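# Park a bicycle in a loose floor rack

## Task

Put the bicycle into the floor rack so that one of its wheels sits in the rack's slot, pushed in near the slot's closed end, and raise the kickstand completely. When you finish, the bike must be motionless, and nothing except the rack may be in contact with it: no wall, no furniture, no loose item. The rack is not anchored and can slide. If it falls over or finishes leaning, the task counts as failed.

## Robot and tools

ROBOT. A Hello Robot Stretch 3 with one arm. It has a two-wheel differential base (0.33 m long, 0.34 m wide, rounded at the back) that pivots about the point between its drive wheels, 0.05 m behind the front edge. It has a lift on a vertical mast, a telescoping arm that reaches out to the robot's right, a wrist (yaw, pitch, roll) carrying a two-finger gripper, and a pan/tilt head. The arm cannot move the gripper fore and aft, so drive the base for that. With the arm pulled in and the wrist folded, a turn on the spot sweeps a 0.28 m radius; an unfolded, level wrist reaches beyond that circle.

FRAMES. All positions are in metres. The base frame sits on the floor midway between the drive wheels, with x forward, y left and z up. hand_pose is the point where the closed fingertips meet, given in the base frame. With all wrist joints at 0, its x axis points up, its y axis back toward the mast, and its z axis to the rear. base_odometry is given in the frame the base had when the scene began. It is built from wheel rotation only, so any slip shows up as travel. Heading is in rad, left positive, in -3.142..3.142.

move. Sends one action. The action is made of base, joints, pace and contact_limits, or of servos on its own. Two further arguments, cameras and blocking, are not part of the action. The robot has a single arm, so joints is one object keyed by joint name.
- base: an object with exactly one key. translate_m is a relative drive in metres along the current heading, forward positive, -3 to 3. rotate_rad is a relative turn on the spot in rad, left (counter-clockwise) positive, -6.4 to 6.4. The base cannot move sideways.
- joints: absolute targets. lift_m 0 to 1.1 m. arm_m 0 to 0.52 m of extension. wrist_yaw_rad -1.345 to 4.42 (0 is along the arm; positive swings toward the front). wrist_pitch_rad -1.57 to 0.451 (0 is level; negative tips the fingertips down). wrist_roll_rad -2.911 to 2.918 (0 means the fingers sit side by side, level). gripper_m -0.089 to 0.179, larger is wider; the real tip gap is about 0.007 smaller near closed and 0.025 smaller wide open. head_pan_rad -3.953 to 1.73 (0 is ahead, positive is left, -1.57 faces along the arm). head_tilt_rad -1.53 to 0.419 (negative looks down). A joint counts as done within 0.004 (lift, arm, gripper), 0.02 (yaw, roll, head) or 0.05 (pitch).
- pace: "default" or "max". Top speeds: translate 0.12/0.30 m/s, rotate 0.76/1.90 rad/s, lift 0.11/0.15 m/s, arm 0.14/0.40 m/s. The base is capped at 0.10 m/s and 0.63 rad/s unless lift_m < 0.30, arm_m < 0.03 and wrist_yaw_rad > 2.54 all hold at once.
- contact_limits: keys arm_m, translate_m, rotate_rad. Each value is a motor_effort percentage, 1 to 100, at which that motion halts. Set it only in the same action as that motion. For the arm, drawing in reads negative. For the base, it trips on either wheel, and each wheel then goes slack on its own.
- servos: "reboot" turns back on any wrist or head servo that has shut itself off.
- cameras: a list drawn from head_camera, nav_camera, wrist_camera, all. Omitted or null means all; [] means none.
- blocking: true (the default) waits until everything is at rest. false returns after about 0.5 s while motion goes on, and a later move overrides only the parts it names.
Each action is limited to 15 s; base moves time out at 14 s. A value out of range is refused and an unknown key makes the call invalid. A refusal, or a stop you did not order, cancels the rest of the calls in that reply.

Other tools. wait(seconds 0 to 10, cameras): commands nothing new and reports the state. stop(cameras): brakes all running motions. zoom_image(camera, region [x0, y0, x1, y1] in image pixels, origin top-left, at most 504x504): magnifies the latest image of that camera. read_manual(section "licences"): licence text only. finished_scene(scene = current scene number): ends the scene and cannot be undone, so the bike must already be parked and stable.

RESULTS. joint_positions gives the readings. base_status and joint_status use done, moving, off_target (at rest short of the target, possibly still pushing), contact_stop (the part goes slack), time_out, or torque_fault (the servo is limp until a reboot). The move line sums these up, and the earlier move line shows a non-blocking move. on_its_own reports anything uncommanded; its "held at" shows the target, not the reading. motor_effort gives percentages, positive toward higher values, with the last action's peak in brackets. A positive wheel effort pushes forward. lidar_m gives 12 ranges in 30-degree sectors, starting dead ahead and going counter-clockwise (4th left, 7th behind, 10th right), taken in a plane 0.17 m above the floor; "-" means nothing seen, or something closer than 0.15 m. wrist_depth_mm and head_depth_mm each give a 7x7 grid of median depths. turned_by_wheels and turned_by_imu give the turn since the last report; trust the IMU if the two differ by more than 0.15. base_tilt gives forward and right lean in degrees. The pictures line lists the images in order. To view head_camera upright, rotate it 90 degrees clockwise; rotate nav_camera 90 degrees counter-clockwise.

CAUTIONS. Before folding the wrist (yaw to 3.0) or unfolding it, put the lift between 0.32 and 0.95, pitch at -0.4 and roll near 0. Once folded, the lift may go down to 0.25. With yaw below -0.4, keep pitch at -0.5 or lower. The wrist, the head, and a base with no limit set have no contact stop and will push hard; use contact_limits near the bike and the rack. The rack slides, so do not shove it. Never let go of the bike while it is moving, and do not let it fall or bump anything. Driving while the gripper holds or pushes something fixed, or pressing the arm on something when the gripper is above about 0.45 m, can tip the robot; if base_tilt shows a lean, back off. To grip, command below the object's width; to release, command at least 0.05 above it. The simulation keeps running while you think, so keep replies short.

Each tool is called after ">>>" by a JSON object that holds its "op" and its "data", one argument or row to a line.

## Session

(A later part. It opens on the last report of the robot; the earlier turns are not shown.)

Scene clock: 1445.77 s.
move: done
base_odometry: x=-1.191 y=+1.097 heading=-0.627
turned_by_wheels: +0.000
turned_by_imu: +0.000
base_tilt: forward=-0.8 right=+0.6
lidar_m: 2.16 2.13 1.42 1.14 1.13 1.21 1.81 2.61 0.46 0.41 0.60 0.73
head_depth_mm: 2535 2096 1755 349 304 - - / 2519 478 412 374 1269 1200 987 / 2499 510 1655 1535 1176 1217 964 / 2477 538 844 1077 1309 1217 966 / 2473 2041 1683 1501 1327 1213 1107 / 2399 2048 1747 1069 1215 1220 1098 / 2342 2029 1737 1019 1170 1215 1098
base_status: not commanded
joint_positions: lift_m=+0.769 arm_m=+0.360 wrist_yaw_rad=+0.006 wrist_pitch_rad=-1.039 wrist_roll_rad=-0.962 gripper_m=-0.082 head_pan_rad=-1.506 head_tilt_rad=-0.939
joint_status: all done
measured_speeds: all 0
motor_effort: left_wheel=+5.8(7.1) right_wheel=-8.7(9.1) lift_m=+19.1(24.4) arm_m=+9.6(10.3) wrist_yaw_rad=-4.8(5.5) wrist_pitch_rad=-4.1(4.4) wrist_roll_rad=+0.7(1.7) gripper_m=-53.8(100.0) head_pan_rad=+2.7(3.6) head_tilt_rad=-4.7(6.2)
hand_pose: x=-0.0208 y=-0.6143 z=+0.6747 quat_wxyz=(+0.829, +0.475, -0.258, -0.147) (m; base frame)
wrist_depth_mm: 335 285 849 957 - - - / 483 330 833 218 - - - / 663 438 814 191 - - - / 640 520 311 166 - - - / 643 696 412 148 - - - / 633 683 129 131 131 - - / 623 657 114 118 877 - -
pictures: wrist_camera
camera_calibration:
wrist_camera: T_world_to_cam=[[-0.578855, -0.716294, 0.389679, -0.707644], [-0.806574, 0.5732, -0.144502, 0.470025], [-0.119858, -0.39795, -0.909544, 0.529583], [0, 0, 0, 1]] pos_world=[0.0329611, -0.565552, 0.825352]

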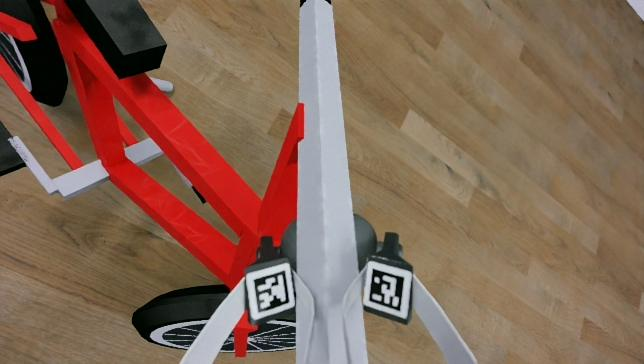

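>>> {"op": "move", "data": {
  "joints": {"gripper_m": -0.05, "arm_m": 0.32, "lift_m": 0.774, "wrist_roll_rad": -0.9},
  "cameras": []
}}

>>> {"op": "move", "data": {
  "joints": {"arm_m": 0.28, "lift_m": 0.777, "wrist_roll_rad": -0.82},
  "cameras": []
}}

>>> {"op": "move", "data": {
  "joints": {"arm_m": 0.252, "lift_m": 0.777, "wrist_roll_rad": -0.75},
  "cameras": []
}}

>>> {"op": "move", "data": {
  "joints": {"arm_m": 0.242, "lift_m": 0.777, "gripper_m": -0.085, "wrist_roll_rad": -0.7},
  "cameras": ["wrist_camera", "head_camera"]
}}

Scene clock: 1453.63 s.
move: done
base_odometry: x=-1.191 y=+1.097 heading=-0.627
turned_by_wheels: +0.000
turned_by_imu: +0.000
base_tilt: forward=-0.9 right=+0.6
lidar_m: 2.16 2.13 1.42 1.14 1.13 1.21 1.81 2.61 0.46 0.41 0.61 0.72
head_depth_mm: 2514 2063 1725 343 303 - - / 2516 476 406 374 1266 1204 985 / 2501 474 579 1529 1160 1221 963 / 2488 1966 616 1070 1315 1214 966 / 2477 2040 1676 1472 1328 1220 1101 / 2402 2062 1754 1056 1289 1219 1100 / 2343 2038 1743 1018 1229 1209 1098
base_status: not commanded
joint_positions: lift_m=+0.774 arm_m=+0.320 wrist_yaw_rad=+0.012 wrist_pitch_rad=-1.008 wrist_roll_rad=-0.906 gripper_m=-0.049 head_pan_rad=-1.506 head_tilt_rad=-0.939
joint_status: all done
measured_speeds: all 0
on_its_own: wrist_yaw_rad is at rest, and its effort (-10.0) is outside its rest range (-9 to +9); wrist_pitch_rad is at rest, and its effort (-9.7) is outside its rest range (-8 to +12)
motor_effort: left_wheel=+10.2(11.0) right_wheel=-15.7(16.6) lift_m=+24.0(37.3) arm_m=-17.6(18.2) wrist_yaw_rad=-10.0(10.6) wrist_pitch_rad=-9.7(9.8) wrist_roll_rad=+1.6(4.5) gripper_m=-11.6(77.7) head_pan_rad=+2.8(3.8) head_tilt_rad=-5.7(6.3)
hand_pose: x=-0.0201 y=-0.5814 z=+0.6832 quat_wxyz=(+0.829, +0.458, -0.283, -0.153) (m; base frame)
wrist_depth_mm: 344 294 884 - - - - / 465 331 860 - - - - / 663 420 830 199 - - - / 530 538 321 173 - - - / 652 698 434 148 - - - / 655 697 128 133 130 - - / 638 663 125 121 902 - -
pictures: none
No camera images: "cameras" was empty.

Scene clock: 1455.00 s.
move: done
base_odometry: x=-1.191 y=+1.097 heading=-0.627
turned_by_wheels: +0.000
turned_by_imu: +0.000
base_tilt: forward=-0.8 right=+0.5
lidar_m: 2.16 2.13 1.42 1.14 1.13 1.21 1.80 2.61 0.45 0.40 0.61 0.71
head_depth_mm: 2506 2052 1725 335 301 - - / 2505 1927 401 382 1259 1199 987 / 2493 441 480 1090 1153 1225 967 / 2492 2048 564 1040 1329 1218 963 / 2474 2039 1648 1473 1313 1214 1102 / 2409 2055 1743 1045 1281 1212 1101 / 2327 2030 1751 978 1219 1216 1094
base_status: not commanded
joint_positions: lift_m=+0.777 arm_m=+0.280 wrist_yaw_rad=+0.013 wrist_pitch_rad=-1.005 wrist_roll_rad=-0.835 gripper_m=-0.049 head_pan_rad=-1.506 head_tilt_rad=-0.939
joint_status: all done
measured_speeds: all 0
on_its_own: wrist_yaw_rad is at rest, and its effort (-11.8) is outside its rest range (-9 to +9); wrist_pitch_rad is at rest, and its effort (-10.3) is outside its rest range (-8 to +12)
motor_effort: left_wheel=+10.0(10.9) right_wheel=-15.0(16.2) lift_m=+21.0(34.5) arm_m=-15.2(17.8) wrist_yaw_rad=-11.8(11.8) wrist_pitch_rad=-10.3(10.4) wrist_roll_rad=+5.0(5.8) gripper_m=-13.0(13.5) head_pan_rad=+2.4(3.7) head_tilt_rad=-4.8(6.5)
hand_pose: x=-0.0199 y=-0.5422 z=+0.6866 quat_wxyz=(+0.819, +0.452, -0.312, -0.168) (m; base frame)
wrist_depth_mm: 347 814 896 - - - - / 461 320 885 228 - - - / 678 407 847 190 - - - / 516 551 323 172 - - - / 667 718 454 149 - - - / 648 703 128 133 129 - - / 632 672 561 123 905 - -
pictures: none
No camera images: "cameras" was empty.

Scene clock: 1456.17 s.
move: done
base_odometry: x=-1.191 y=+1.097 heading=-0.627
turned_by_wheels: +0.000
turned_by_imu: +0.000
base_tilt: forward=-0.8 right=+0.4
lidar_m: 2.16 2.13 1.43 1.14 1.13 1.21 1.81 2.62 0.44 0.40 0.60 0.70
head_depth_mm: 2518 2071 1731 332 300 - - / 2504 2064 393 382 1253 1198 986 / 2476 2019 453 1087 1145 1216 971 / 2509 2043 480 941 1316 1215 962 / 2484 2051 1642 1493 1312 1219 1104 / 2395 2039 1743 990 1139 1210 1099 / 2326 2046 1745 924 1150 1213 1099
base_status: not commanded
joint_positions: lift_m=+0.777 arm_m=+0.252 wrist_yaw_rad=+0.014 wrist_pitch_rad=-0.997 wrist_roll_rad=-0.769 gripper_m=-0.049 head_pan_rad=-1.506 head_tilt_rad=-0.939
joint_status: all done
measured_speeds: all 0
on_its_own: wrist_yaw_rad is at rest, and its effort (-12.0) is outside its rest range (-9 to +9); wrist_pitch_rad is at rest, and its effort (-11.6) is outside its rest range (-8 to +12)
motor_effort: left_wheel=+9.8(10.9) right_wheel=-12.9(15.2) lift_m=+24.5(24.7) arm_m=-15.2(17.3) wrist_yaw_rad=-12.0(12.7) wrist_pitch_rad=-11.6(11.7) wrist_roll_rad=+6.0(7.6) gripper_m=-12.1(14.0) head_pan_rad=+3.2(3.7) head_tilt_rad=-5.7(6.2)
hand_pose: x=-0.0198 y=-0.5158 z=+0.6874 quat_wxyz=(+0.810, +0.443, -0.339, -0.181) (m; base frame)
wrist_depth_mm: 288 843 917 - - - - / 407 305 880 - - - - / 692 359 837 194 - - - / 534 553 330 167 - - - / 680 726 478 148 - - - / 649 696 129 132 129 - - / 637 671 126 122 864 - -
pictures: none
No camera images: "cameras" was empty.

Scene clock: 1457.17 s.
move: off_target
base_odometry: x=-1.191 y=+1.097 heading=-0.627
turned_by_wheels: +0.000
turned_by_imu: +0.000
base_tilt: forward=-0.8 right=+0.5
lidar_m: 2.16 2.13 1.42 1.14 1.13 1.21 1.81 2.62 0.44 0.40 0.60 0.69
head_depth_mm: 2516 2073 1735 330 300 - - / 2511 2061 403 382 1237 1207 986 / 2473 2062 446 1085 1143 1220 966 / 2488 2047 465 927 1318 1217 968 / 2484 2053 1640 1499 1314 1211 1103 / 2393 2040 1747 1031 1134 1214 1098 / 2338 2037 1745 924 1145 1208 1103
base_status: not commanded
joint_positions: lift_m=+0.777 arm_m=+0.242 wrist_yaw_rad=+0.014 wrist_pitch_rad=-0.997 wrist_roll_rad=-0.721 gripper_m=-0.083 head_pan_rad=-1.506 head_tilt_rad=-0.939
joint_status: wrist_roll_rad off_target (ended at -0.721, target -0.700); the others done
measured_speeds: all 0
on_its_own: wrist_yaw_rad is at rest, and its effort (-12.0) is outside its rest range (-9 to +9); wrist_pitch_rad is at rest, and its effort (-11.8) is outside its rest range (-8 to +12)
motor_effort: left_wheel=+9.1(10.5) right_wheel=-10.6(12.9) lift_m=+20.9(29.4) arm_m=-13.2(16.8) wrist_yaw_rad=-12.0(12.6) wrist_pitch_rad=-11.8(11.9) wrist_roll_rad=+6.6(8.7) gripper_m=-48.2(100.0) head_pan_rad=+2.5(3.7) head_tilt_rad=-3.5(6.6)
hand_pose: x=-0.0198 y=-0.5059 z=+0.6875 quat_wxyz=(+0.802, +0.438, -0.358, -0.192) (m; base frame)
wrist_depth_mm: 291 855 955 - - - - / 403 302 894 - - - - / 562 350 872 962 - - - / 566 575 331 165 - - - / 651 728 494 148 941 - - / 669 706 129 132 129 - - / 638 670 125 124 878 - -
pictures: head_camera (sideways), wrist_camera
camera_calibration:
head_camera: T_world_to_cam=[[-0.00481848, 0.826194, -0.563365, 0.761126], [0.999986, 0.00284453, -0.00438133, -0.000584654], [-0.00201732, -0.563378, -0.826197, 1.03031], [0, 0, 0, 1]] pos_world=[0.00633059, -0.0483809, 1.28003]
wrist_camera: T_world_to_cam=[[-0.751806, -0.570162, 0.331215, -0.523717], [-0.653935, 0.709153, -0.263575, 0.56422], [-0.0846018, -0.41475, -0.905994, 0.574216], [0, 0, 0, 1]] pos_world=[0.023809, -0.460566, 0.842414]

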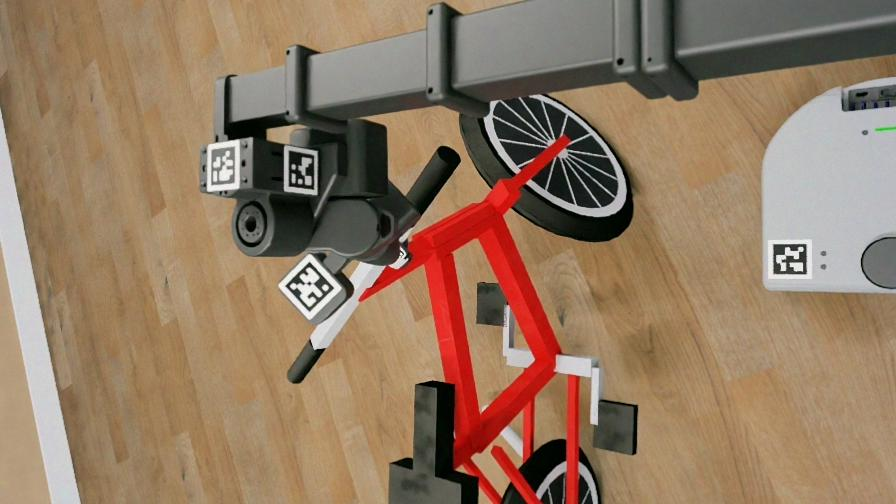

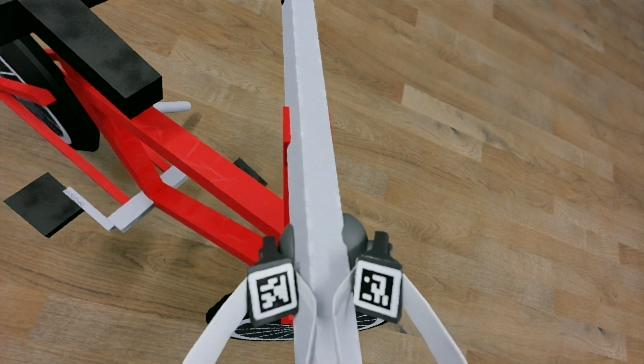

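>>> {"op": "move", "data": {
  "joints": {"lift_m": 0.782, "wrist_roll_rad": -0.4, "arm_m": 0.23},
  "cameras": []
}}

>>> {"op": "move", "data": {
  "joints": {"wrist_roll_rad": -0.1, "arm_m": 0.22},
  "cameras": ["wrist_camera", "head_camera"]
}}

Scene clock: 1463.80 s.
move: off_target
base_odometry: x=-1.191 y=+1.097 heading=-0.627
turned_by_wheels: +0.000
turned_by_imu: -0.001
base_tilt: forward=-0.7 right=+0.5
lidar_m: 2.16 2.12 1.42 1.14 1.13 1.21 1.81 2.61 0.44 0.40 0.60 0.69
head_depth_mm: 2512 2082 1730 323 295 - - / 2513 2084 397 458 1258 1204 990 / 2494 2056 431 976 1133 1224 964 / 2480 2050 455 902 1313 1217 965 / 2478 2060 1708 1443 1310 1211 1098 / 2391 2051 1749 1445 1294 1213 1096 / 2331 2044 1744 925 1141 1210 1099
base_status: not commanded
joint_positions: lift_m=+0.782 arm_m=+0.230 wrist_yaw_rad=+0.016 wrist_pitch_rad=-1.036 wrist_roll_rad=-0.438 gripper_m=-0.080 head_pan_rad=-1.506 head_tilt_rad=-0.939
joint_status: wrist_roll_rad off_target (ended at -0.438, target -0.400); the others done
measured_speeds: all 0
on_its_own: gripper_m is held at -0.081, not at your -0.085, by its stall guard, which is not easing now; wrist_yaw_rad is at rest, and its effort (-14.3) is outside its rest range (-9 to +9)
motor_effort: left_wheel=+7.2(9.7) right_wheel=-8.4(11.3) lift_m=+21.2(33.3) arm_m=-14.0(16.3) wrist_yaw_rad=-14.3(14.5) wrist_pitch_rad=-4.4(11.9) wrist_roll_rad=+12.2(14.8) gripper_m=-18.5(18.5) head_pan_rad=+2.5(3.3) head_tilt_rad=-5.2(6.6)
hand_pose: x=-0.0198 y=-0.4848 z=+0.6880 quat_wxyz=(+0.735, +0.422, -0.462, -0.260) (m; base frame)
wrist_depth_mm: 346 907 945 - - - - / 305 886 923 - - - - / 375 332 897 945 - - - / 592 474 342 901 947 - - / 715 582 554 149 889 971 - / 703 734 129 133 512 884 965 / 681 698 128 126 813 870 916
pictures: none
No camera images: "cameras" was empty.

Scene clock: 1465.13 s.
move: off_target
base_odometry: x=-1.191 y=+1.097 heading=-0.627
turned_by_wheels: +0.000
turned_by_imu: +0.000
base_tilt: forward=-0.9 right=+0.6
lidar_m: 2.15 2.13 1.42 1.14 1.13 1.21 1.81 2.62 0.46 0.43 0.58 0.68
head_depth_mm: 2510 2079 1737 322 296 - - / 2507 2058 392 440 1166 1205 987 / 2486 2062 417 1488 1158 1218 966 / 2483 2065 449 890 1307 1218 964 / 2495 2023 1703 1474 1293 1212 1100 / 2384 2048 1732 957 1284 1213 1099 / 2319 2040 1737 899 1134 1212 1093
base_status: not commanded
joint_positions: lift_m=+0.782 arm_m=+0.220 wrist_yaw_rad=+0.014 wrist_pitch_rad=-1.075 wrist_roll_rad=-0.122 gripper_m=-0.080 head_pan_rad=-1.506 head_tilt_rad=-0.939
joint_status: wrist_roll_rad off_target (ended at -0.122, target -0.100); the others done
measured_speeds: all 0
on_its_own: gripper_m is held at -0.081, not at your -0.085, by its stall guard, which is not easing now; wrist_yaw_rad is at rest, and its effort (-12.6) is outside its rest range (-9 to +9)
motor_effort: left_wheel=+6.3(8.4) right_wheel=-4.2(14.2) lift_m=+38.7(40.4) arm_m=-13.8(15.7) wrist_yaw_rad=-12.6(25.7) wrist_pitch_rad=+2.6(4.5) wrist_roll_rad=+6.8(16.0) gripper_m=-19.8(21.0) head_pan_rad=+3.5(3.5) head_tilt_rad=-5.9(6.3)
hand_pose: x=-0.0201 y=-0.4657 z=+0.6839 quat_wxyz=(+0.646, +0.388, -0.566, -0.335) (m; base frame)
wrist_depth_mm: - - - - - - - / 916 939 960 953 - - - / 326 907 904 231 935 924 965 / 312 325 367 219 883 915 909 / 782 624 578 149 488 836 867 / 772 772 128 132 128 811 824 / 746 742 739 127 761 770 779
pictures: head_camera (sideways), wrist_camera
camera_calibration:
head_camera: T_world_to_cam=[[-0.00481928, 0.826194, -0.563364, 0.761126], [0.999986, 0.00284548, -0.00438133, -0.000584645], [-0.00201679, -0.563378, -0.826197, 1.03031], [0, 0, 0, 1]] pos_world=[0.00633064, -0.0483809, 1.28003]
wrist_camera: T_world_to_cam=[[-0.992221, -0.121005, 0.0292471, -0.0889989], [-0.124007, 0.94004, -0.317723, 0.689727], [0.0109526, -0.318878, -0.947732, 0.662689], [0, 0, 0, 1]] pos_world=[-0.0100341, -0.447823, 0.849797]

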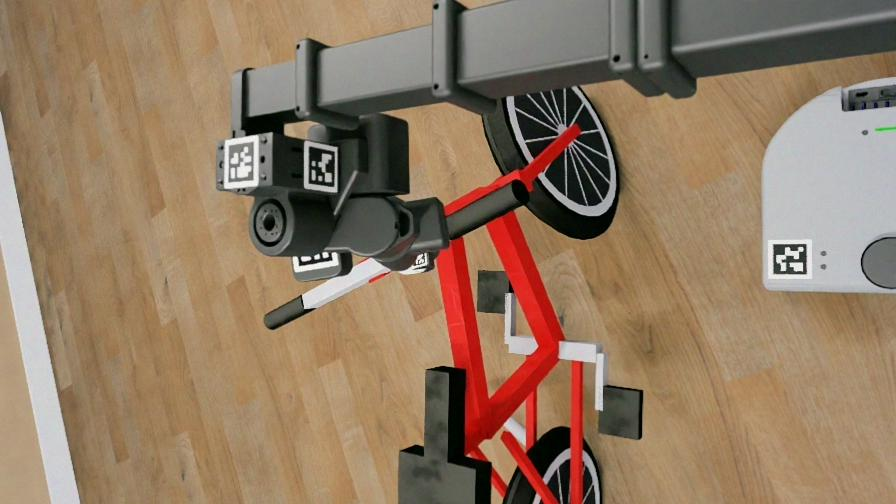

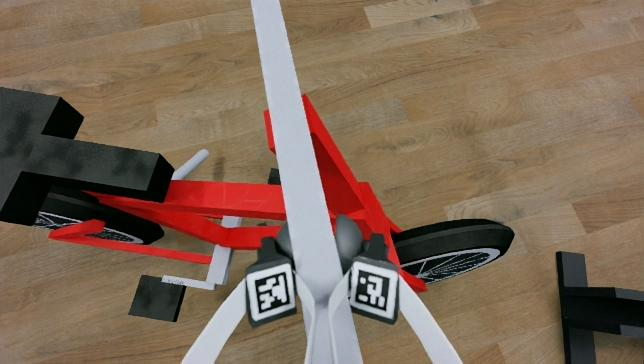

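>>> {"op": "move", "data": {
  "joints": {"wrist_roll_rad": 0.08, "arm_m": 0.215, "lift_m": 0.779},
  "cameras": []
}}

>>> {"op": "move", "data": {
  "joints": {"wrist_roll_rad": 0.2, "arm_m": 0.212},
  "cameras": ["wrist_camera", "head_camera"]
}}

>>> {"op": "zoom_image", "data": {
  "camera": "wrist_camera",
  "region": [384, 150, 644, 340]
}}

Scene clock: 1471.83 s.
move: off_target
base_odometry: x=-1.191 y=+1.097 heading=-0.627
turned_by_wheels: +0.000
turned_by_imu: -0.001
base_tilt: forward=-0.8 right=+0.6
lidar_m: 2.16 2.13 1.43 1.14 1.13 1.21 1.81 2.62 0.47 0.45 0.58 0.69
head_depth_mm: 2520 2073 1726 326 298 - - / 2529 2068 393 383 1134 1201 991 / 2501 2066 419 977 1140 1220 966 / 2495 2072 449 655 1309 1217 965 / 2500 2060 1755 1527 1291 1214 1105 / 2386 2044 1748 948 1225 1212 1102 / 2310 2029 1732 882 1134 1213 1097
base_status: not commanded
joint_positions: lift_m=+0.779 arm_m=+0.215 wrist_yaw_rad=+0.014 wrist_pitch_rad=-1.076 wrist_roll_rad=+0.053 gripper_m=-0.080 head_pan_rad=-1.506 head_tilt_rad=-0.939
joint_status: wrist_roll_rad off_target (ended at +0.053, target +0.080); the others done
measured_speeds: all 0
on_its_own: gripper_m is held at -0.081, not at your -0.085, by its stall guard, which is not easing now; wrist_yaw_rad is at rest, and its effort (-12.5) is outside its rest range (-9 to +9)
motor_effort: left_wheel=+6.5(7.1) right_wheel=-5.2(8.3) lift_m=+41.9(42.2) arm_m=-11.6(15.3) wrist_yaw_rad=-12.5(17.5) wrist_pitch_rad=+2.9(3.0) wrist_roll_rad=+8.8(12.2) gripper_m=-17.6(20.3) head_pan_rad=+2.2(4.0) head_tilt_rad=-5.4(6.4)
hand_pose: x=-0.0202 y=-0.4605 z=+0.6808 quat_wxyz=(+0.594, +0.357, -0.620, -0.368) (m; base frame)
wrist_depth_mm: - - - - - - - / - - 949 956 960 938 938 / 921 966 951 199 902 877 865 / 323 325 866 223 856 871 845 / 313 344 376 149 419 562 786 / 803 793 129 134 466 785 743 / 797 759 584 128 736 758 737
pictures: none
No camera images: "cameras" was empty.

Scene clock: 1472.60 s.
move: off_target
base_odometry: x=-1.191 y=+1.097 heading=-0.627
turned_by_wheels: +0.000
turned_by_imu: +0.000
base_tilt: forward=-0.9 right=+0.5
lidar_m: 2.16 2.13 1.42 1.14 1.13 1.21 1.81 2.61 0.47 0.45 0.57 0.68
head_depth_mm: 2501 2073 1734 326 299 - - / 2505 2067 394 382 1128 1203 987 / 2500 2056 413 972 1152 1218 964 / 2508 2060 447 646 1321 1217 962 / 2466 2062 1746 1533 1295 1216 1101 / 2420 2055 1746 938 1151 1215 1097 / 2319 2032 1747 882 1133 1210 1100
base_status: not commanded
joint_positions: lift_m=+0.779 arm_m=+0.212 wrist_yaw_rad=+0.023 wrist_pitch_rad=-1.085 wrist_roll_rad=+0.164 gripper_m=-0.080 head_pan_rad=-1.506 head_tilt_rad=-0.939
joint_status: wrist_roll_rad off_target (ended at +0.164, target +0.200); the others done
measured_speeds: all 0
on_its_own: gripper_m is held at -0.081, not at your -0.085, by its stall guard, which is not easing now; wrist_yaw_rad is at rest, and its effort (-20.3) is outside its rest range (-9 to +9)
motor_effort: left_wheel=+6.9(7.2) right_wheel=-7.8(8.0) lift_m=+38.6(41.9) arm_m=-12.9(15.1) wrist_yaw_rad=-20.3(21.4) wrist_pitch_rad=+4.4(4.7) wrist_roll_rad=+11.8(13.2) gripper_m=-18.8(19.5) head_pan_rad=+2.6(3.3) head_tilt_rad=-4.7(6.5)
hand_pose: x=-0.0193 y=-0.4552 z=+0.6799 quat_wxyz=(+0.559, +0.342, -0.649, -0.388) (m; base frame)
wrist_depth_mm: - - - - - 946 955 / - - 994 972 937 911 885 / - 968 946 201 876 876 870 / 345 925 911 230 822 814 825 / 323 326 374 148 464 783 764 / 338 835 128 134 756 758 734 / 821 789 590 129 742 734 702
pictures: head_camera (sideways), wrist_camera
camera_calibration:
head_camera: T_world_to_cam=[[-0.00481918, 0.826195, -0.563364, 0.761126], [0.999986, 0.00284536, -0.00438134, -0.000584635], [-0.00201686, -0.563378, -0.826197, 1.03031], [0, 0, 0, 1]] pos_world=[0.00633063, -0.0483809, 1.28003]
wrist_camera: T_world_to_cam=[[-0.987031, 0.121886, -0.104468, 0.114752], [0.148412, 0.940892, -0.30446, 0.675376], [0.0611841, -0.316016, -0.946779, 0.663833], [0, 0, 0, 1]] pos_world=[-0.0275867, -0.43966, 0.846116]

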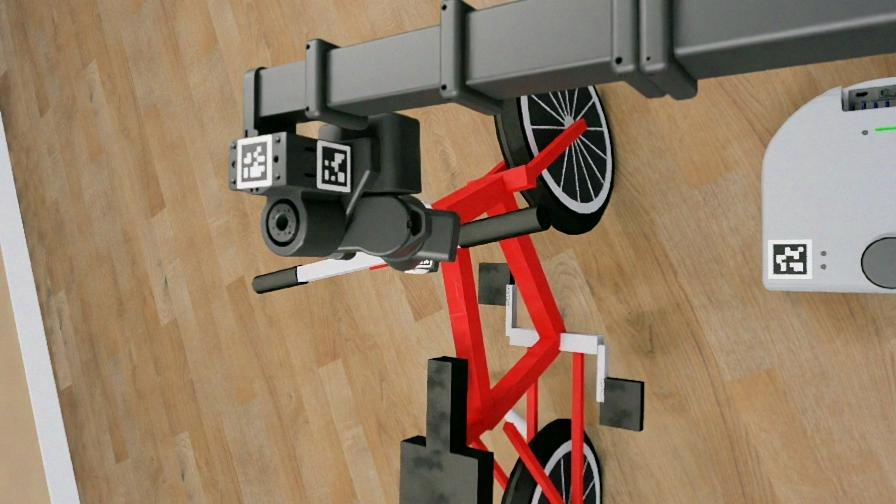

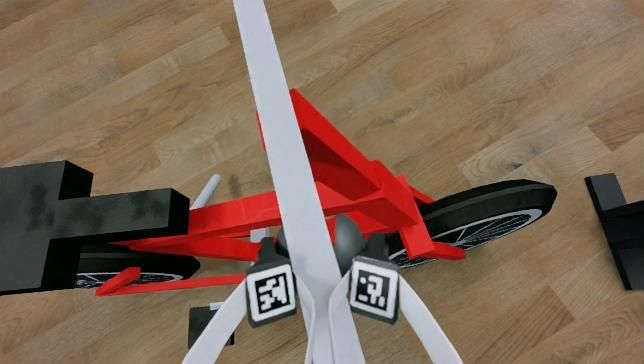

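Scaled by 1.938.

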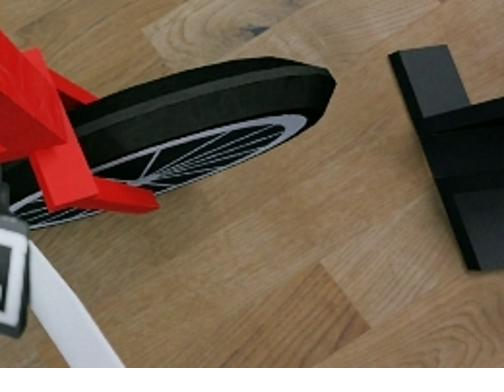

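>>> {"op": "move", "data": {
  "base": {"translate_m": 0.17},
  "joints": {"arm_m": 0.192, "lift_m": 0.776},
  "cameras": ["wrist_camera"]
}}

>>> {"op": "zoom_image", "data": {
  "camera": "wrist_camera",
  "region": [384, 150, 644, 340]
}}

Scene clock: 1490.53 s.
move: done
base_odometry: x=-1.054 y=+0.997 heading=-0.627
turned_by_wheels: +0.000
turned_by_imu: -0.001
base_tilt: forward=-0.9 right=+0.5
lidar_m: 2.00 1.97 1.51 1.21 1.19 1.28 1.92 2.77 0.46 0.45 0.57 0.69
head_depth_mm: 2501 2062 1722 338 301 - - / 2513 2071 395 382 1079 1205 991 / 2476 2057 400 862 1119 1220 966 / 2468 2064 854 639 1291 1216 967 / 2424 2058 1754 1522 1292 1219 1102 / 2347 2046 1736 1012 1191 1218 1102 / 2302 2037 1737 880 1138 1211 1094
base_status: done
joint_positions: lift_m=+0.776 arm_m=+0.192 wrist_yaw_rad=+0.013 wrist_pitch_rad=-1.081 wrist_roll_rad=+0.177 gripper_m=-0.080 head_pan_rad=-1.506 head_tilt_rad=-0.939
joint_status: all done
measured_speeds: all 0
on_its_own: gripper_m is held at -0.081, not at your -0.085, by its stall guard, which is not easing now; wrist_yaw_rad is at rest, and its effort (-10.8) is outside its rest range (-9 to +9)
motor_effort: left_wheel=+6.3(10.6) right_wheel=-4.0(6.6) lift_m=+32.4(45.9) arm_m=-12.9(16.3) wrist_yaw_rad=-10.8(20.0) wrist_pitch_rad=+3.8(5.4) wrist_roll_rad=+7.0(11.7) gripper_m=-18.3(20.6) head_pan_rad=+2.9(3.7) head_tilt_rad=-5.3(6.3)
hand_pose: x=-0.0204 y=-0.4361 z=+0.6772 quat_wxyz=(+0.553, +0.335, -0.655, -0.392) (m; base frame)
wrist_depth_mm: - - - - - 945 937 / - - - 925 946 911 899 / - 969 960 189 875 861 835 / 341 899 872 222 490 829 789 / 324 320 375 150 469 630 755 / 826 825 128 134 757 755 736 / 831 801 578 131 745 738 706
pictures: wrist_camera
camera_calibration:
wrist_camera: T_world_to_cam=[[-0.983359, 0.143657, -0.111213, 0.125267], [0.171468, 0.936186, -0.306845, 0.656796], [0.0600352, -0.320808, -0.94524, 0.664274], [0, 0, 0, 1]] pos_world=[-0.029317, -0.419775, 0.843364]

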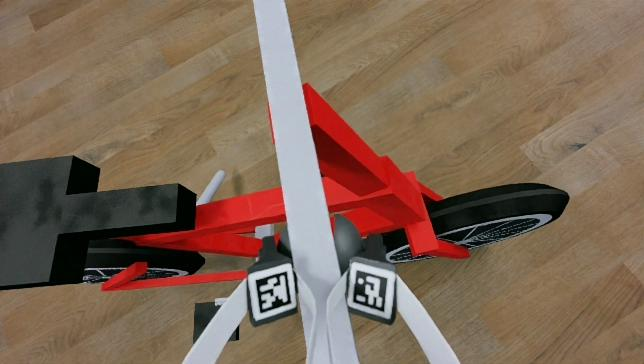

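Scaled by 1.938.

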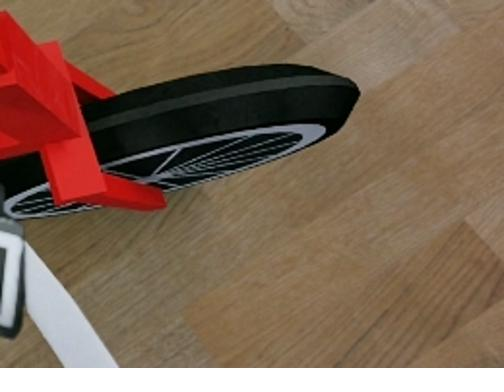

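>>> {"op": "move", "data": {
  "joints": {"wrist_roll_rad": 0.36},
  "cameras": []
}}

>>> {"op": "move", "data": {
  "base": {"translate_m": -0.2},
  "joints": {"arm_m": 0.183},
  "cameras": ["wrist_camera"]
}}

>>> {"op": "zoom_image", "data": {
  "camera": "wrist_camera",
  "region": [384, 130, 644, 320]
}}

Scene clock: 1501.73 s.
move: off_target
base_odometry: x=-1.054 y=+0.997 heading=-0.627
turned_by_wheels: +0.000
turned_by_imu: -0.001
base_tilt: forward=-0.8 right=+0.5
lidar_m: 2.00 1.97 1.51 1.21 1.20 1.28 1.92 2.77 0.46 0.46 0.56 0.69
head_depth_mm: 2508 2084 1738 338 302 - - / 2489 2056 395 382 1063 1197 988 / 2469 2071 400 861 1113 1219 964 / 2487 2054 1645 534 1289 1213 964 / 2436 2048 1749 1522 1291 1219 1094 / 2360 2050 1738 1002 1193 1216 1103 / 2300 2043 1745 881 1131 1213 1098
base_status: not commanded
joint_positions: lift_m=+0.776 arm_m=+0.192 wrist_yaw_rad=+0.021 wrist_pitch_rad=-1.086 wrist_roll_rad=+0.325 gripper_m=-0.080 head_pan_rad=-1.506 head_tilt_rad=-0.939
joint_status: wrist_roll_rad off_target (ended at +0.325, target +0.360)
measured_speeds: all 0
on_its_own: gripper_m is held at -0.081, not at your -0.085, by its stall guard, which is not easing now; wrist_yaw_rad is at rest, and its effort (-18.4) is outside its rest range (-9 to +9)
motor_effort: left_wheel=+7.0(7.2) right_wheel=-5.6(6.0) lift_m=+45.9(46.6) arm_m=-10.9(12.0) wrist_yaw_rad=-18.4(18.9) wrist_pitch_rad=+4.6(4.7) wrist_roll_rad=+11.1(12.7) gripper_m=-19.5(20.4) head_pan_rad=+3.0(3.7) head_tilt_rad=-3.6(6.5)
hand_pose: x=-0.0196 y=-0.4350 z=+0.6768 quat_wxyz=(+0.504, +0.309, -0.692, -0.415) (m; base frame)
wrist_depth_mm: - - - - 946 880 872 / - - - 933 898 855 827 / - - 956 193 883 803 803 / - 953 938 229 372 464 752 / 338 326 359 149 529 748 729 / 325 440 126 134 756 735 706 / 857 840 128 131 730 721 692
pictures: none
No camera images: "cameras" was empty.

Scene clock: 1504.83 s.
move: done
base_odometry: x=-1.216 y=+1.115 heading=-0.627
turned_by_wheels: +0.000
turned_by_imu: +0.000
base_tilt: forward=-0.8 right=+0.5
lidar_m: 2.18 2.16 1.41 1.13 1.11 1.20 1.78 2.59 0.46 0.46 0.55 0.68
head_depth_mm: 2515 2061 1734 337 302 - - / 2509 2054 393 414 1039 1205 984 / 2495 2052 394 434 1113 1224 963 / 2480 2049 1648 499 1290 1217 965 / 2478 2031 1739 1523 1201 1218 1100 / 2389 2030 1743 952 1177 1203 1098 / 2337 2024 1739 863 1167 1208 1099
base_status: done
joint_positions: lift_m=+0.776 arm_m=+0.183 wrist_yaw_rad=+0.009 wrist_pitch_rad=-1.083 wrist_roll_rad=+0.336 gripper_m=-0.080 head_pan_rad=-1.506 head_tilt_rad=-0.939
joint_status: all done
measured_speeds: all 0
on_its_own: gripper_m is held at -0.081, not at your -0.085, by its stall guard, which is not easing now
motor_effort: left_wheel=+3.1(4.4) right_wheel=-3.9(16.8) lift_m=+37.2(46.7) arm_m=-6.7(17.0) wrist_yaw_rad=-7.9(20.0) wrist_pitch_rad=+4.0(4.7) wrist_roll_rad=+7.6(11.3) gripper_m=-18.9(20.7) head_pan_rad=+2.5(3.6) head_tilt_rad=-4.7(6.4)
hand_pose: x=-0.0207 y=-0.4268 z=+0.6771 quat_wxyz=(+0.498, +0.301, -0.697, -0.418) (m; base frame)
wrist_depth_mm: - - - - 961 907 830 / - - - 937 931 869 796 / - - 983 188 878 823 795 / - 971 927 178 364 459 737 / 343 327 366 151 550 751 725 / 326 355 127 133 741 751 703 / 857 836 590 134 752 716 686
pictures: wrist_camera
camera_calibration:
wrist_camera: T_world_to_cam=[[-0.941597, 0.282828, -0.182766, 0.232276], [0.326183, 0.900892, -0.286352, 0.622321], [0.0836643, -0.329244, -0.940531, 0.66086], [0, 0, 0, 1]] pos_world=[-0.0395706, -0.408755, 0.842215]

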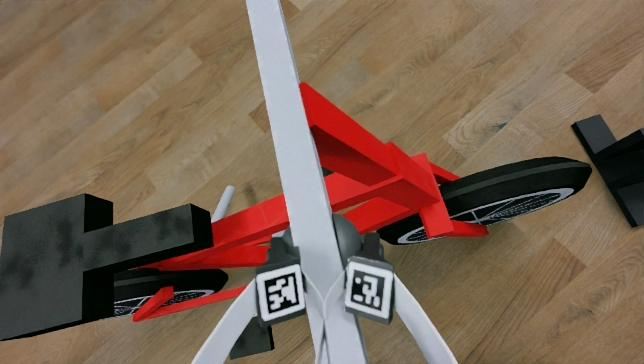

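Scaled by 1.938.

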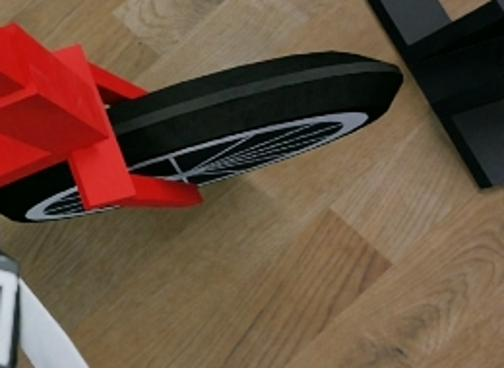

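>>> {"op": "move", "data": {
  "joints": {"wrist_roll_rad": 0.3},
  "cameras": []
}}

>>> {"op": "move", "data": {
  "base": {"translate_m": -0.1},
  "cameras": ["wrist_camera"]
}}

>>> {"op": "zoom_image", "data": {
  "camera": "wrist_camera",
  "region": [404, 120, 644, 290]
}}

>>> {"op": "zoom_image", "data": {
  "camera": "wrist_camera",
  "region": [524, 120, 644, 230]
}}

Scene clock: 1519.53 s.
move: done
base_odometry: x=-1.216 y=+1.115 heading=-0.627
turned_by_wheels: +0.000
turned_by_imu: -0.001
base_tilt: forward=-0.8 right=+0.6
lidar_m: 2.18 2.16 1.41 1.13 1.12 1.20 1.79 2.59 0.46 0.46 0.55 0.68
head_depth_mm: 2513 2089 1737 337 302 - - / 2496 2082 393 414 1041 1206 983 / 2504 2055 393 434 1115 1216 966 / 2496 2039 1639 500 1292 1224 965 / 2486 2051 1746 1523 1204 1217 1100 / 2410 2047 1738 951 1178 1193 1102 / 2329 2029 1750 862 1166 1211 1098
base_status: not commanded
joint_positions: lift_m=+0.776 arm_m=+0.183 wrist_yaw_rad=+0.008 wrist_pitch_rad=-1.081 wrist_roll_rad=+0.297 gripper_m=-0.080 head_pan_rad=-1.506 head_tilt_rad=-0.939
joint_status: all done
measured_speeds: all 0
on_its_own: gripper_m is held at -0.081, not at your -0.085, by its stall guard, which is not easing now
motor_effort: left_wheel=+3.4(3.6) right_wheel=-4.3(4.5) lift_m=+31.6(32.8) arm_m=+0.5(1.4) wrist_yaw_rad=-6.0(8.3) wrist_pitch_rad=+3.7(4.2) wrist_roll_rad=+0.8(7.1) gripper_m=-18.8(20.3) head_pan_rad=+3.3(3.7) head_tilt_rad=-5.4(5.7)
hand_pose: x=-0.0209 y=-0.4271 z=+0.6772 quat_wxyz=(+0.512, +0.309, -0.688, -0.412) (m; base frame)
wrist_depth_mm: - - - - 967 917 871 / - - - 939 906 853 838 / - - 989 186 843 831 822 / - 934 918 216 351 463 752 / 338 327 369 150 546 756 729 / 320 440 128 133 772 722 717 / 851 824 577 134 751 706 688
pictures: none
No camera images: "cameras" was empty.

Scene clock: 1521.63 s.
move: done
base_odometry: x=-1.297 y=+1.173 heading=-0.627
turned_by_wheels: +0.000
turned_by_imu: +0.000
base_tilt: forward=-0.7 right=+0.5
lidar_m: 2.28 2.25 1.36 1.08 1.08 1.15 1.73 2.49 0.46 0.45 0.55 0.67
head_depth_mm: 2518 2063 1734 337 302 - - / 2515 2081 393 414 1045 1201 988 / 2490 2062 393 434 1112 1217 964 / 2473 2045 1649 501 1290 1216 964 / 2449 2032 1750 1523 1197 1214 1106 / 2420 2035 1753 951 1174 1194 1097 / 2360 2035 1751 862 1167 1213 1096
base_status: done
joint_positions: lift_m=+0.776 arm_m=+0.183 wrist_yaw_rad=+0.005 wrist_pitch_rad=-1.076 wrist_roll_rad=+0.294 gripper_m=-0.080 head_pan_rad=-1.506 head_tilt_rad=-0.939
joint_status: not commanded
measured_speeds: all 0
on_its_own: gripper_m is held at -0.081, not at your -0.085, by its stall guard, which is not easing now
motor_effort: left_wheel=+1.3(2.6) right_wheel=-1.3(13.4) lift_m=+32.6(33.7) arm_m=+4.9(5.6) wrist_yaw_rad=-4.7(11.2) wrist_pitch_rad=+2.9(3.8) wrist_roll_rad=+1.7(2.0) gripper_m=-19.1(20.3) head_pan_rad=+2.5(3.8) head_tilt_rad=-4.9(6.4)
hand_pose: x=-0.0211 y=-0.4283 z=+0.6777 quat_wxyz=(+0.513, +0.307, -0.688, -0.411) (m; base frame)
wrist_depth_mm: - - - - 931 932 908 / - - - 984 885 880 855 / - - 981 189 862 842 807 / - 964 883 215 345 468 622 / 337 325 360 151 499 760 742 / 321 424 127 133 762 734 699 / 846 837 589 134 731 709 685
pictures: wrist_camera
camera_calibration:
wrist_camera: T_world_to_cam=[[-0.953946, 0.250097, -0.165645, 0.206579], [0.290196, 0.909251, -0.298411, 0.635008], [0.0759811, -0.332738, -0.939953, 0.658939], [0, 0, 0, 1]] pos_world=[-0.037278, -0.409792, 0.843084]

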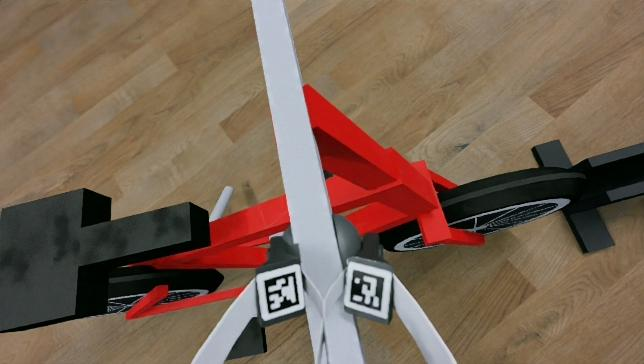

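Scaled by 2.100.

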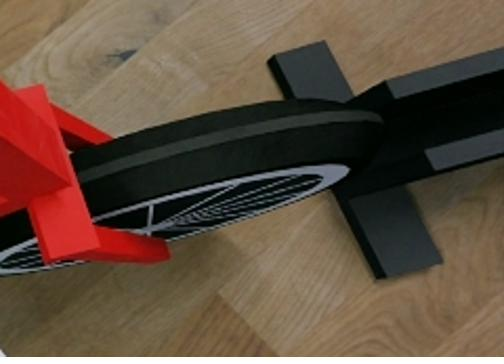

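Scaled by 4.200.

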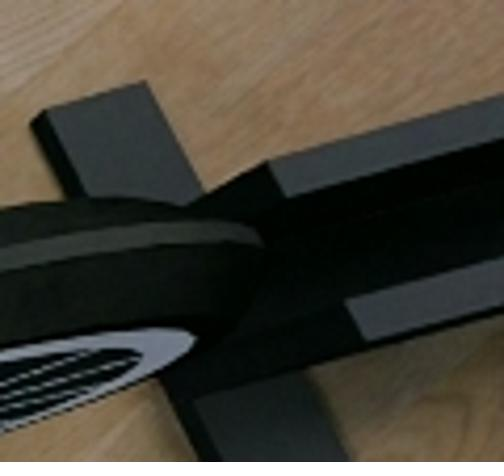

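>>> {"op": "move", "data": {
  "joints": {"wrist_roll_rad": 0.22},
  "cameras": []
}}

>>> {"op": "move", "data": {
  "base": {"translate_m": -0.06},
  "cameras": ["wrist_camera"]
}}

>>> {"op": "zoom_image", "data": {
  "camera": "wrist_camera",
  "region": [404, 120, 644, 290]
}}

>>> {"op": "zoom_image", "data": {
  "camera": "wrist_camera",
  "region": [524, 120, 644, 230]
}}

Scene clock: 1537.77 s.
move: done
base_odometry: x=-1.297 y=+1.173 heading=-0.627
turned_by_wheels: +0.000
turned_by_imu: -0.001
base_tilt: forward=-0.8 right=+0.5
lidar_m: 2.28 2.24 1.36 1.09 1.08 1.15 1.72 2.49 0.46 0.45 0.55 0.67
head_depth_mm: 2490 2060 1736 337 302 - - / 2521 2078 393 414 1047 1205 985 / 2468 2057 393 434 1109 1220 968 / 2489 2056 1647 529 1296 1215 962 / 2470 2036 1742 1521 1195 1220 1104 / 2446 2038 1738 950 1171 1198 1097 / 2375 2027 1738 862 1168 1214 1095
base_status: not commanded
joint_positions: lift_m=+0.776 arm_m=+0.183 wrist_yaw_rad=+0.005 wrist_pitch_rad=-1.074 wrist_roll_rad=+0.222 gripper_m=-0.080 head_pan_rad=-1.506 head_tilt_rad=-0.939
joint_status: all done
measured_speeds: all 0
on_its_own: gripper_m is held at -0.081, not at your -0.085, by its stall guard, which is not easing now
motor_effort: left_wheel=+1.7(2.5) right_wheel=-1.7(2.1) lift_m=+35.8(35.8) arm_m=+11.3(12.2) wrist_yaw_rad=-3.7(4.8) wrist_pitch_rad=+2.5(2.9) wrist_roll_rad=-0.9(2.1) gripper_m=-18.7(19.8) head_pan_rad=+2.7(3.5) head_tilt_rad=-4.6(5.7)
hand_pose: x=-0.0212 y=-0.4288 z=+0.6779 quat_wxyz=(+0.538, +0.321, -0.670, -0.399) (m; base frame)
wrist_depth_mm: - - - - - 955 910 / - - - 930 919 902 868 / - - 943 178 890 842 828 / 353 951 916 221 331 809 799 / 330 323 367 151 477 656 756 / 319 622 127 132 765 760 729 / 834 828 580 134 729 724 715
pictures: none
No camera images: "cameras" was empty.

Scene clock: 1539.47 s.
move: done
base_odometry: x=-1.345 y=+1.208 heading=-0.626
turned_by_wheels: +0.000
turned_by_imu: +0.000
base_tilt: forward=-0.8 right=+0.5
lidar_m: 2.33 2.30 1.35 1.06 1.05 1.13 1.69 2.44 0.46 0.45 0.55 0.67
head_depth_mm: 2494 2073 1735 337 302 - - / 2504 2067 393 414 1051 1202 988 / 2510 2049 393 434 1108 1215 964 / 2497 2051 866 537 1294 1212 963 / 2474 2047 1739 1529 1195 1217 1104 / 2430 2042 1760 954 1178 1196 1101 / 2376 2033 1734 868 1159 1208 1103
base_status: done
joint_positions: lift_m=+0.776 arm_m=+0.183 wrist_yaw_rad=+0.003 wrist_pitch_rad=-1.071 wrist_roll_rad=+0.218 gripper_m=-0.080 head_pan_rad=-1.506 head_tilt_rad=-0.939
joint_status: not commanded
measured_speeds: all 0
on_its_own: gripper_m is held at -0.081, not at your -0.085, by its stall guard, which is not easing now
motor_effort: left_wheel=+1.2(1.7) right_wheel=-3.9(13.2) lift_m=+27.9(35.8) arm_m=+10.5(11.7) wrist_yaw_rad=-2.1(9.1) wrist_pitch_rad=+1.8(2.5) wrist_roll_rad=-0.1(1.1) gripper_m=-19.3(20.2) head_pan_rad=+2.4(4.0) head_tilt_rad=-5.0(7.3)
hand_pose: x=-0.0213 y=-0.4296 z=+0.6783 quat_wxyz=(+0.539, +0.320, -0.670, -0.398) (m; base frame)
wrist_depth_mm: - - - - - 966 941 / - - - 946 930 907 862 / - - 949 188 889 884 836 / 351 949 897 220 349 829 803 / 329 326 362 150 464 562 741 / 313 539 127 133 743 741 727 / 838 789 591 134 741 716 707
pictures: wrist_camera
camera_calibration:
wrist_camera: T_world_to_cam=[[-0.973356, 0.187403, -0.132126, 0.1567], [0.220334, 0.923953, -0.312673, 0.650939], [0.0634827, -0.333455, -0.940626, 0.658931], [0, 0, 0, 1]] pos_world=[-0.0327298, -0.411079, 0.844044]

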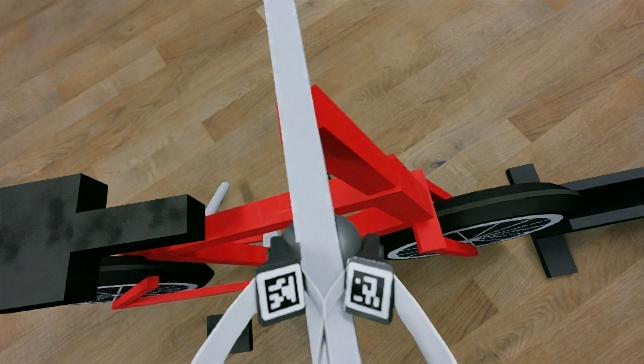

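Scaled by 2.100.

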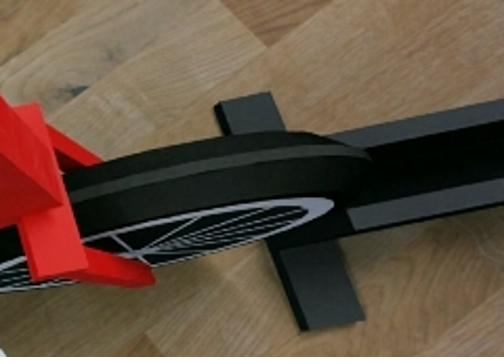

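Scaled by 4.200.

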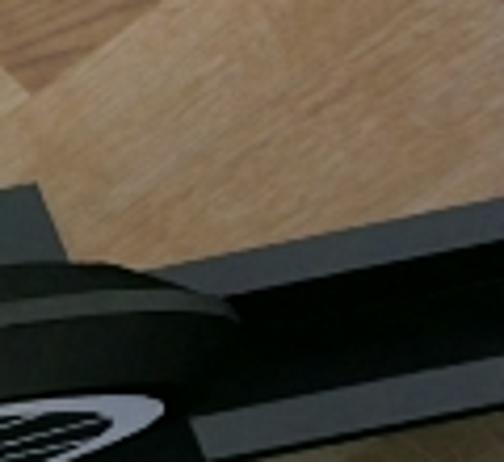

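>>> {"op": "move", "data": {
  "base": {"translate_m": -0.06},
  "cameras": ["wrist_camera"]
}}

>>> {"op": "zoom_image", "data": {
  "camera": "wrist_camera",
  "region": [404, 120, 644, 290]
}}

Scene clock: 1547.60 s.
move: done
base_odometry: x=-1.394 y=+1.244 heading=-0.626
turned_by_wheels: +0.000
turned_by_imu: -0.001
base_tilt: forward=-0.7 right=+0.5
lidar_m: 2.39 2.35 1.32 1.03 1.03 1.10 1.65 2.39 0.46 0.45 0.55 0.66
head_depth_mm: 2525 2075 1722 337 301 - - / 2526 2090 392 414 1058 1199 987 / 2499 2047 393 435 1108 1213 970 / 2484 2055 1647 516 1292 1217 966 / 2504 2049 1740 1515 1287 1210 1102 / 2478 2056 1732 1002 1171 1193 1103 / 2383 2031 1744 863 1153 1209 1099
base_status: done
joint_positions: lift_m=+0.776 arm_m=+0.183 wrist_yaw_rad=+0.006 wrist_pitch_rad=-1.069 wrist_roll_rad=+0.216 gripper_m=-0.080 head_pan_rad=-1.506 head_tilt_rad=-0.939
joint_status: not commanded
measured_speeds: all 0
on_its_own: gripper_m is held at -0.081, not at your -0.085, by its stall guard, which is not easing now
motor_effort: left_wheel=+0.2(2.4) right_wheel=-3.7(13.3) lift_m=+30.6(30.8) arm_m=+8.9(10.4) wrist_yaw_rad=-5.1(9.5) wrist_pitch_rad=+1.5(2.0) wrist_roll_rad=+1.1(1.3) gripper_m=-18.6(20.2) head_pan_rad=+2.8(3.4) head_tilt_rad=-5.0(6.2)
hand_pose: x=-0.0210 y=-0.4301 z=+0.6785 quat_wxyz=(+0.541, +0.321, -0.669, -0.396) (m; base frame)
wrist_depth_mm: - - - - - 963 922 / - - - 963 941 916 876 / - - 943 187 892 840 838 / 965 940 899 216 364 828 810 / 329 323 361 152 460 636 744 / 319 641 127 132 743 756 723 / 857 832 128 134 728 712 704
pictures: wrist_camera
camera_calibration:
wrist_camera: T_world_to_cam=[[-0.974458, 0.182096, -0.131424, 0.154346], [0.215204, 0.924449, -0.314771, 0.652895], [0.0641763, -0.335014, -0.940025, 0.657869], [0, 0, 0, 1]] pos_world=[-0.0323212, -0.411279, 0.84421]

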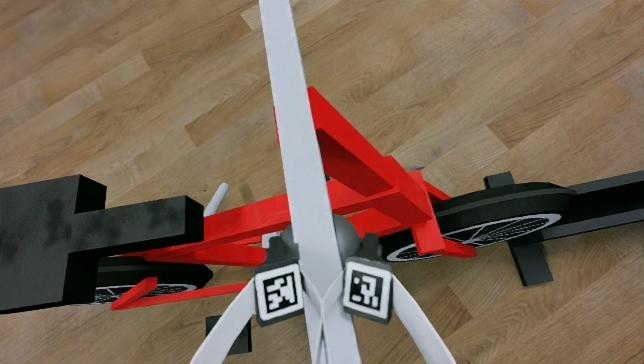

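Scaled by 2.100.

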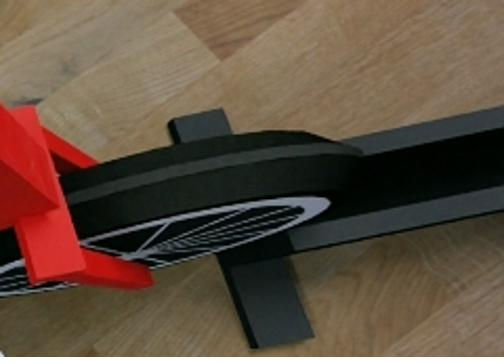

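>>> {"op": "move", "data": {
  "joints": {"wrist_roll_rad": 0.3},
  "cameras": []
}}

>>> {"op": "move", "data": {
  "base": {"translate_m": -0.06},
  "cameras": ["wrist_camera"]
}}

>>> {"op": "zoom_image", "data": {
  "camera": "wrist_camera",
  "region": [404, 120, 644, 290]
}}

Scene clock: 1554.60 s.
move: off_target
base_odometry: x=-1.394 y=+1.244 heading=-0.626
turned_by_wheels: +0.000
turned_by_imu: -0.001
base_tilt: forward=-0.7 right=+0.5
lidar_m: 2.39 2.35 1.32 1.04 1.03 1.10 1.65 2.39 0.46 0.45 0.55 0.66
head_depth_mm: 2487 2071 1729 337 301 - - / 2505 2068 393 414 1056 1196 988 / 2503 2051 393 435 1102 1224 965 / 2479 2046 869 501 1297 1217 967 / 2480 2062 1739 1526 1284 1217 1103 / 2449 2050 1739 999 1179 1194 1100 / 2415 2049 1746 862 1149 1208 1098
base_status: not commanded
joint_positions: lift_m=+0.776 arm_m=+0.183 wrist_yaw_rad=+0.010 wrist_pitch_rad=-1.071 wrist_roll_rad=+0.275 gripper_m=-0.080 head_pan_rad=-1.506 head_tilt_rad=-0.939
joint_status: wrist_roll_rad off_target (ended at +0.275, target +0.300)
measured_speeds: all 0
on_its_own: gripper_m is held at -0.081, not at your -0.085, by its stall guard, which is not easing now
motor_effort: left_wheel=+1.2(1.9) right_wheel=-3.7(4.3) lift_m=+33.3(34.3) arm_m=+7.7(8.5) wrist_yaw_rad=-8.5(8.8) wrist_pitch_rad=+1.9(2.1) wrist_roll_rad=+7.7(9.6) gripper_m=-18.4(20.4) head_pan_rad=+3.4(3.5) head_tilt_rad=-4.8(5.9)
hand_pose: x=-0.0207 y=-0.4296 z=+0.6782 quat_wxyz=(+0.521, +0.311, -0.684, -0.405) (m; base frame)
wrist_depth_mm: - - - - 998 931 882 / - - - 954 904 877 883 / - - 976 189 879 833 807 / - 925 926 220 346 481 735 / 337 325 356 152 467 673 758 / 320 439 127 132 755 739 713 / 831 836 583 134 731 705 693
pictures: none
No camera images: "cameras" was empty.

Scene clock: 1556.30 s.
move: done
base_odometry: x=-1.443 y=+1.279 heading=-0.626
turned_by_wheels: +0.000
turned_by_imu: +0.000
base_tilt: forward=-0.8 right=+0.5
lidar_m: 2.44 2.41 1.29 1.01 1.00 1.07 1.61 2.33 0.46 0.45 0.55 0.66
head_depth_mm: 2512 2088 1721 337 301 - - / 2515 2075 393 415 1049 1203 985 / 2474 2067 393 435 1108 1217 967 / 2492 2066 866 501 1292 1221 963 / 2493 2063 1767 1522 1195 1211 1103 / 2455 2042 1756 949 1172 1197 1097 / 2384 2037 1731 864 1142 1212 1091
base_status: done
joint_positions: lift_m=+0.776 arm_m=+0.183 wrist_yaw_rad=+0.013 wrist_pitch_rad=-1.074 wrist_roll_rad=+0.282 gripper_m=-0.080 head_pan_rad=-1.506 head_tilt_rad=-0.939
joint_status: not commanded
measured_speeds: all 0
on_its_own: gripper_m is held at -0.081, not at your -0.085, by its stall guard, which is not easing now; wrist_yaw_rad is at rest, and its effort (-11.2) is outside its rest range (-9 to +9)
motor_effort: left_wheel=+4.6(5.1) right_wheel=-10.0(13.8) lift_m=+33.0(34.4) arm_m=+7.5(8.3) wrist_yaw_rad=-11.2(14.0) wrist_pitch_rad=+2.5(2.6) wrist_roll_rad=+5.8(8.1) gripper_m=-19.3(20.7) head_pan_rad=+2.5(4.1) head_tilt_rad=-5.4(6.2)
hand_pose: x=-0.0203 y=-0.4289 z=+0.6779 quat_wxyz=(+0.519, +0.312, -0.684, -0.406) (m; base frame)
wrist_depth_mm: - - - - 927 949 890 / - - - 950 915 892 836 / - - - 189 893 859 831 / - 925 919 219 338 480 607 / 340 330 358 152 470 685 732 / 321 425 127 133 746 754 698 / 877 840 595 134 740 706 691
pictures: wrist_camera
camera_calibration:
wrist_camera: T_world_to_cam=[[-0.959374, 0.231964, -0.160604, 0.196194], [0.271519, 0.913777, -0.302142, 0.639437], [0.0766705, -0.333474, -0.939636, 0.658396], [0, 0, 0, 1]] pos_world=[-0.0358759, -0.410254, 0.843363]

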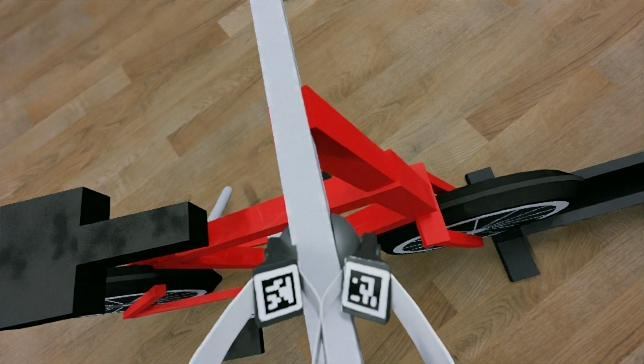

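Scaled by 2.100.

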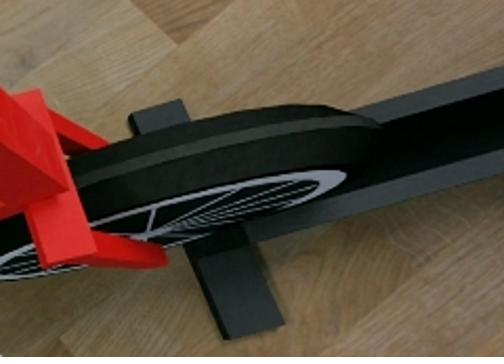

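>>> {"op": "move", "data": {
  "base": {"translate_m": -0.06},
  "joints": {"lift_m": 0.78},
  "cameras": ["wrist_camera"]
}}

>>> {"op": "zoom_image", "data": {
  "camera": "wrist_camera",
  "region": [404, 120, 644, 290]
}}

Scene clock: 1562.30 s.
move: done
base_odometry: x=-1.491 y=+1.314 heading=-0.625
turned_by_wheels: +0.001
turned_by_imu: +0.001
base_tilt: forward=-0.8 right=+0.6
lidar_m: 2.51 2.46 1.25 0.99 0.98 1.05 1.57 2.28 0.45 0.44 0.55 0.65
head_depth_mm: 2512 2057 1735 333 297 - - / 2502 2059 390 411 1054 1201 985 / 2495 2071 388 436 1102 1218 968 / 2487 2039 806 501 1295 1216 962 / 2479 2056 1743 1524 1195 1216 1102 / 2457 2054 1747 930 1123 1193 1105 / 2413 2034 1753 876 1135 1213 1099
base_status: done
joint_positions: lift_m=+0.780 arm_m=+0.183 wrist_yaw_rad=+0.091 wrist_pitch_rad=-1.109 wrist_roll_rad=+0.285 gripper_m=-0.080 head_pan_rad=-1.506 head_tilt_rad=-0.939
joint_status: all done
measured_speeds: all 0
on_its_own: wrist_yaw_rad is held at +0.061, not at your +0.000, by its stall guard, which is still easing; gripper_m is held at -0.081, not at your -0.085, by its stall guard, which is not easing now; right_wheel is at rest, and its effort (-29.7) is outside its rest range (-21 to +21)
motor_effort: left_wheel=+14.1(16.0) right_wheel=-29.7(40.2) lift_m=+31.8(45.4) arm_m=+5.4(6.7) wrist_yaw_rad=-25.2(38.6) wrist_pitch_rad=+8.8(9.1) wrist_roll_rad=+4.9(6.0) gripper_m=-19.4(20.7) head_pan_rad=+3.1(3.8) head_tilt_rad=-4.9(6.6)
hand_pose: x=-0.0133 y=-0.4201 z=+0.6785 quat_wxyz=(+0.529, +0.346, -0.665, -0.398) (m; base frame)
wrist_depth_mm: - - - - 924 906 867 / - - - 931 902 856 817 / - - 926 197 872 846 798 / 353 940 900 233 364 464 608 / 333 329 381 152 697 742 740 / 339 854 129 131 770 742 713 / 866 838 600 136 733 709 713
pictures: wrist_camera
camera_calibration:
wrist_camera: T_world_to_cam=[[-0.974384, 0.164755, -0.153075, 0.16749], [0.201547, 0.941713, -0.26936, 0.618215], [0.0997742, -0.293312, -0.950796, 0.686084], [0, 0, 0, 1]] pos_world=[-0.0298525, -0.408539, 0.844487]

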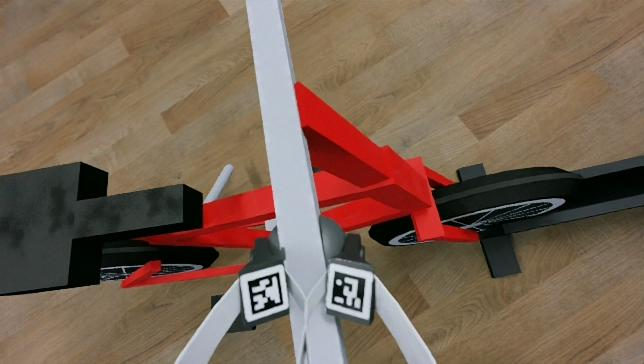

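Scaled by 2.100.

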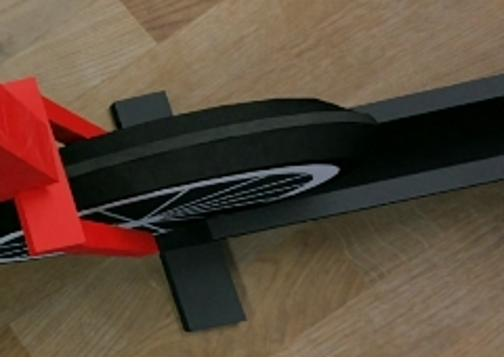

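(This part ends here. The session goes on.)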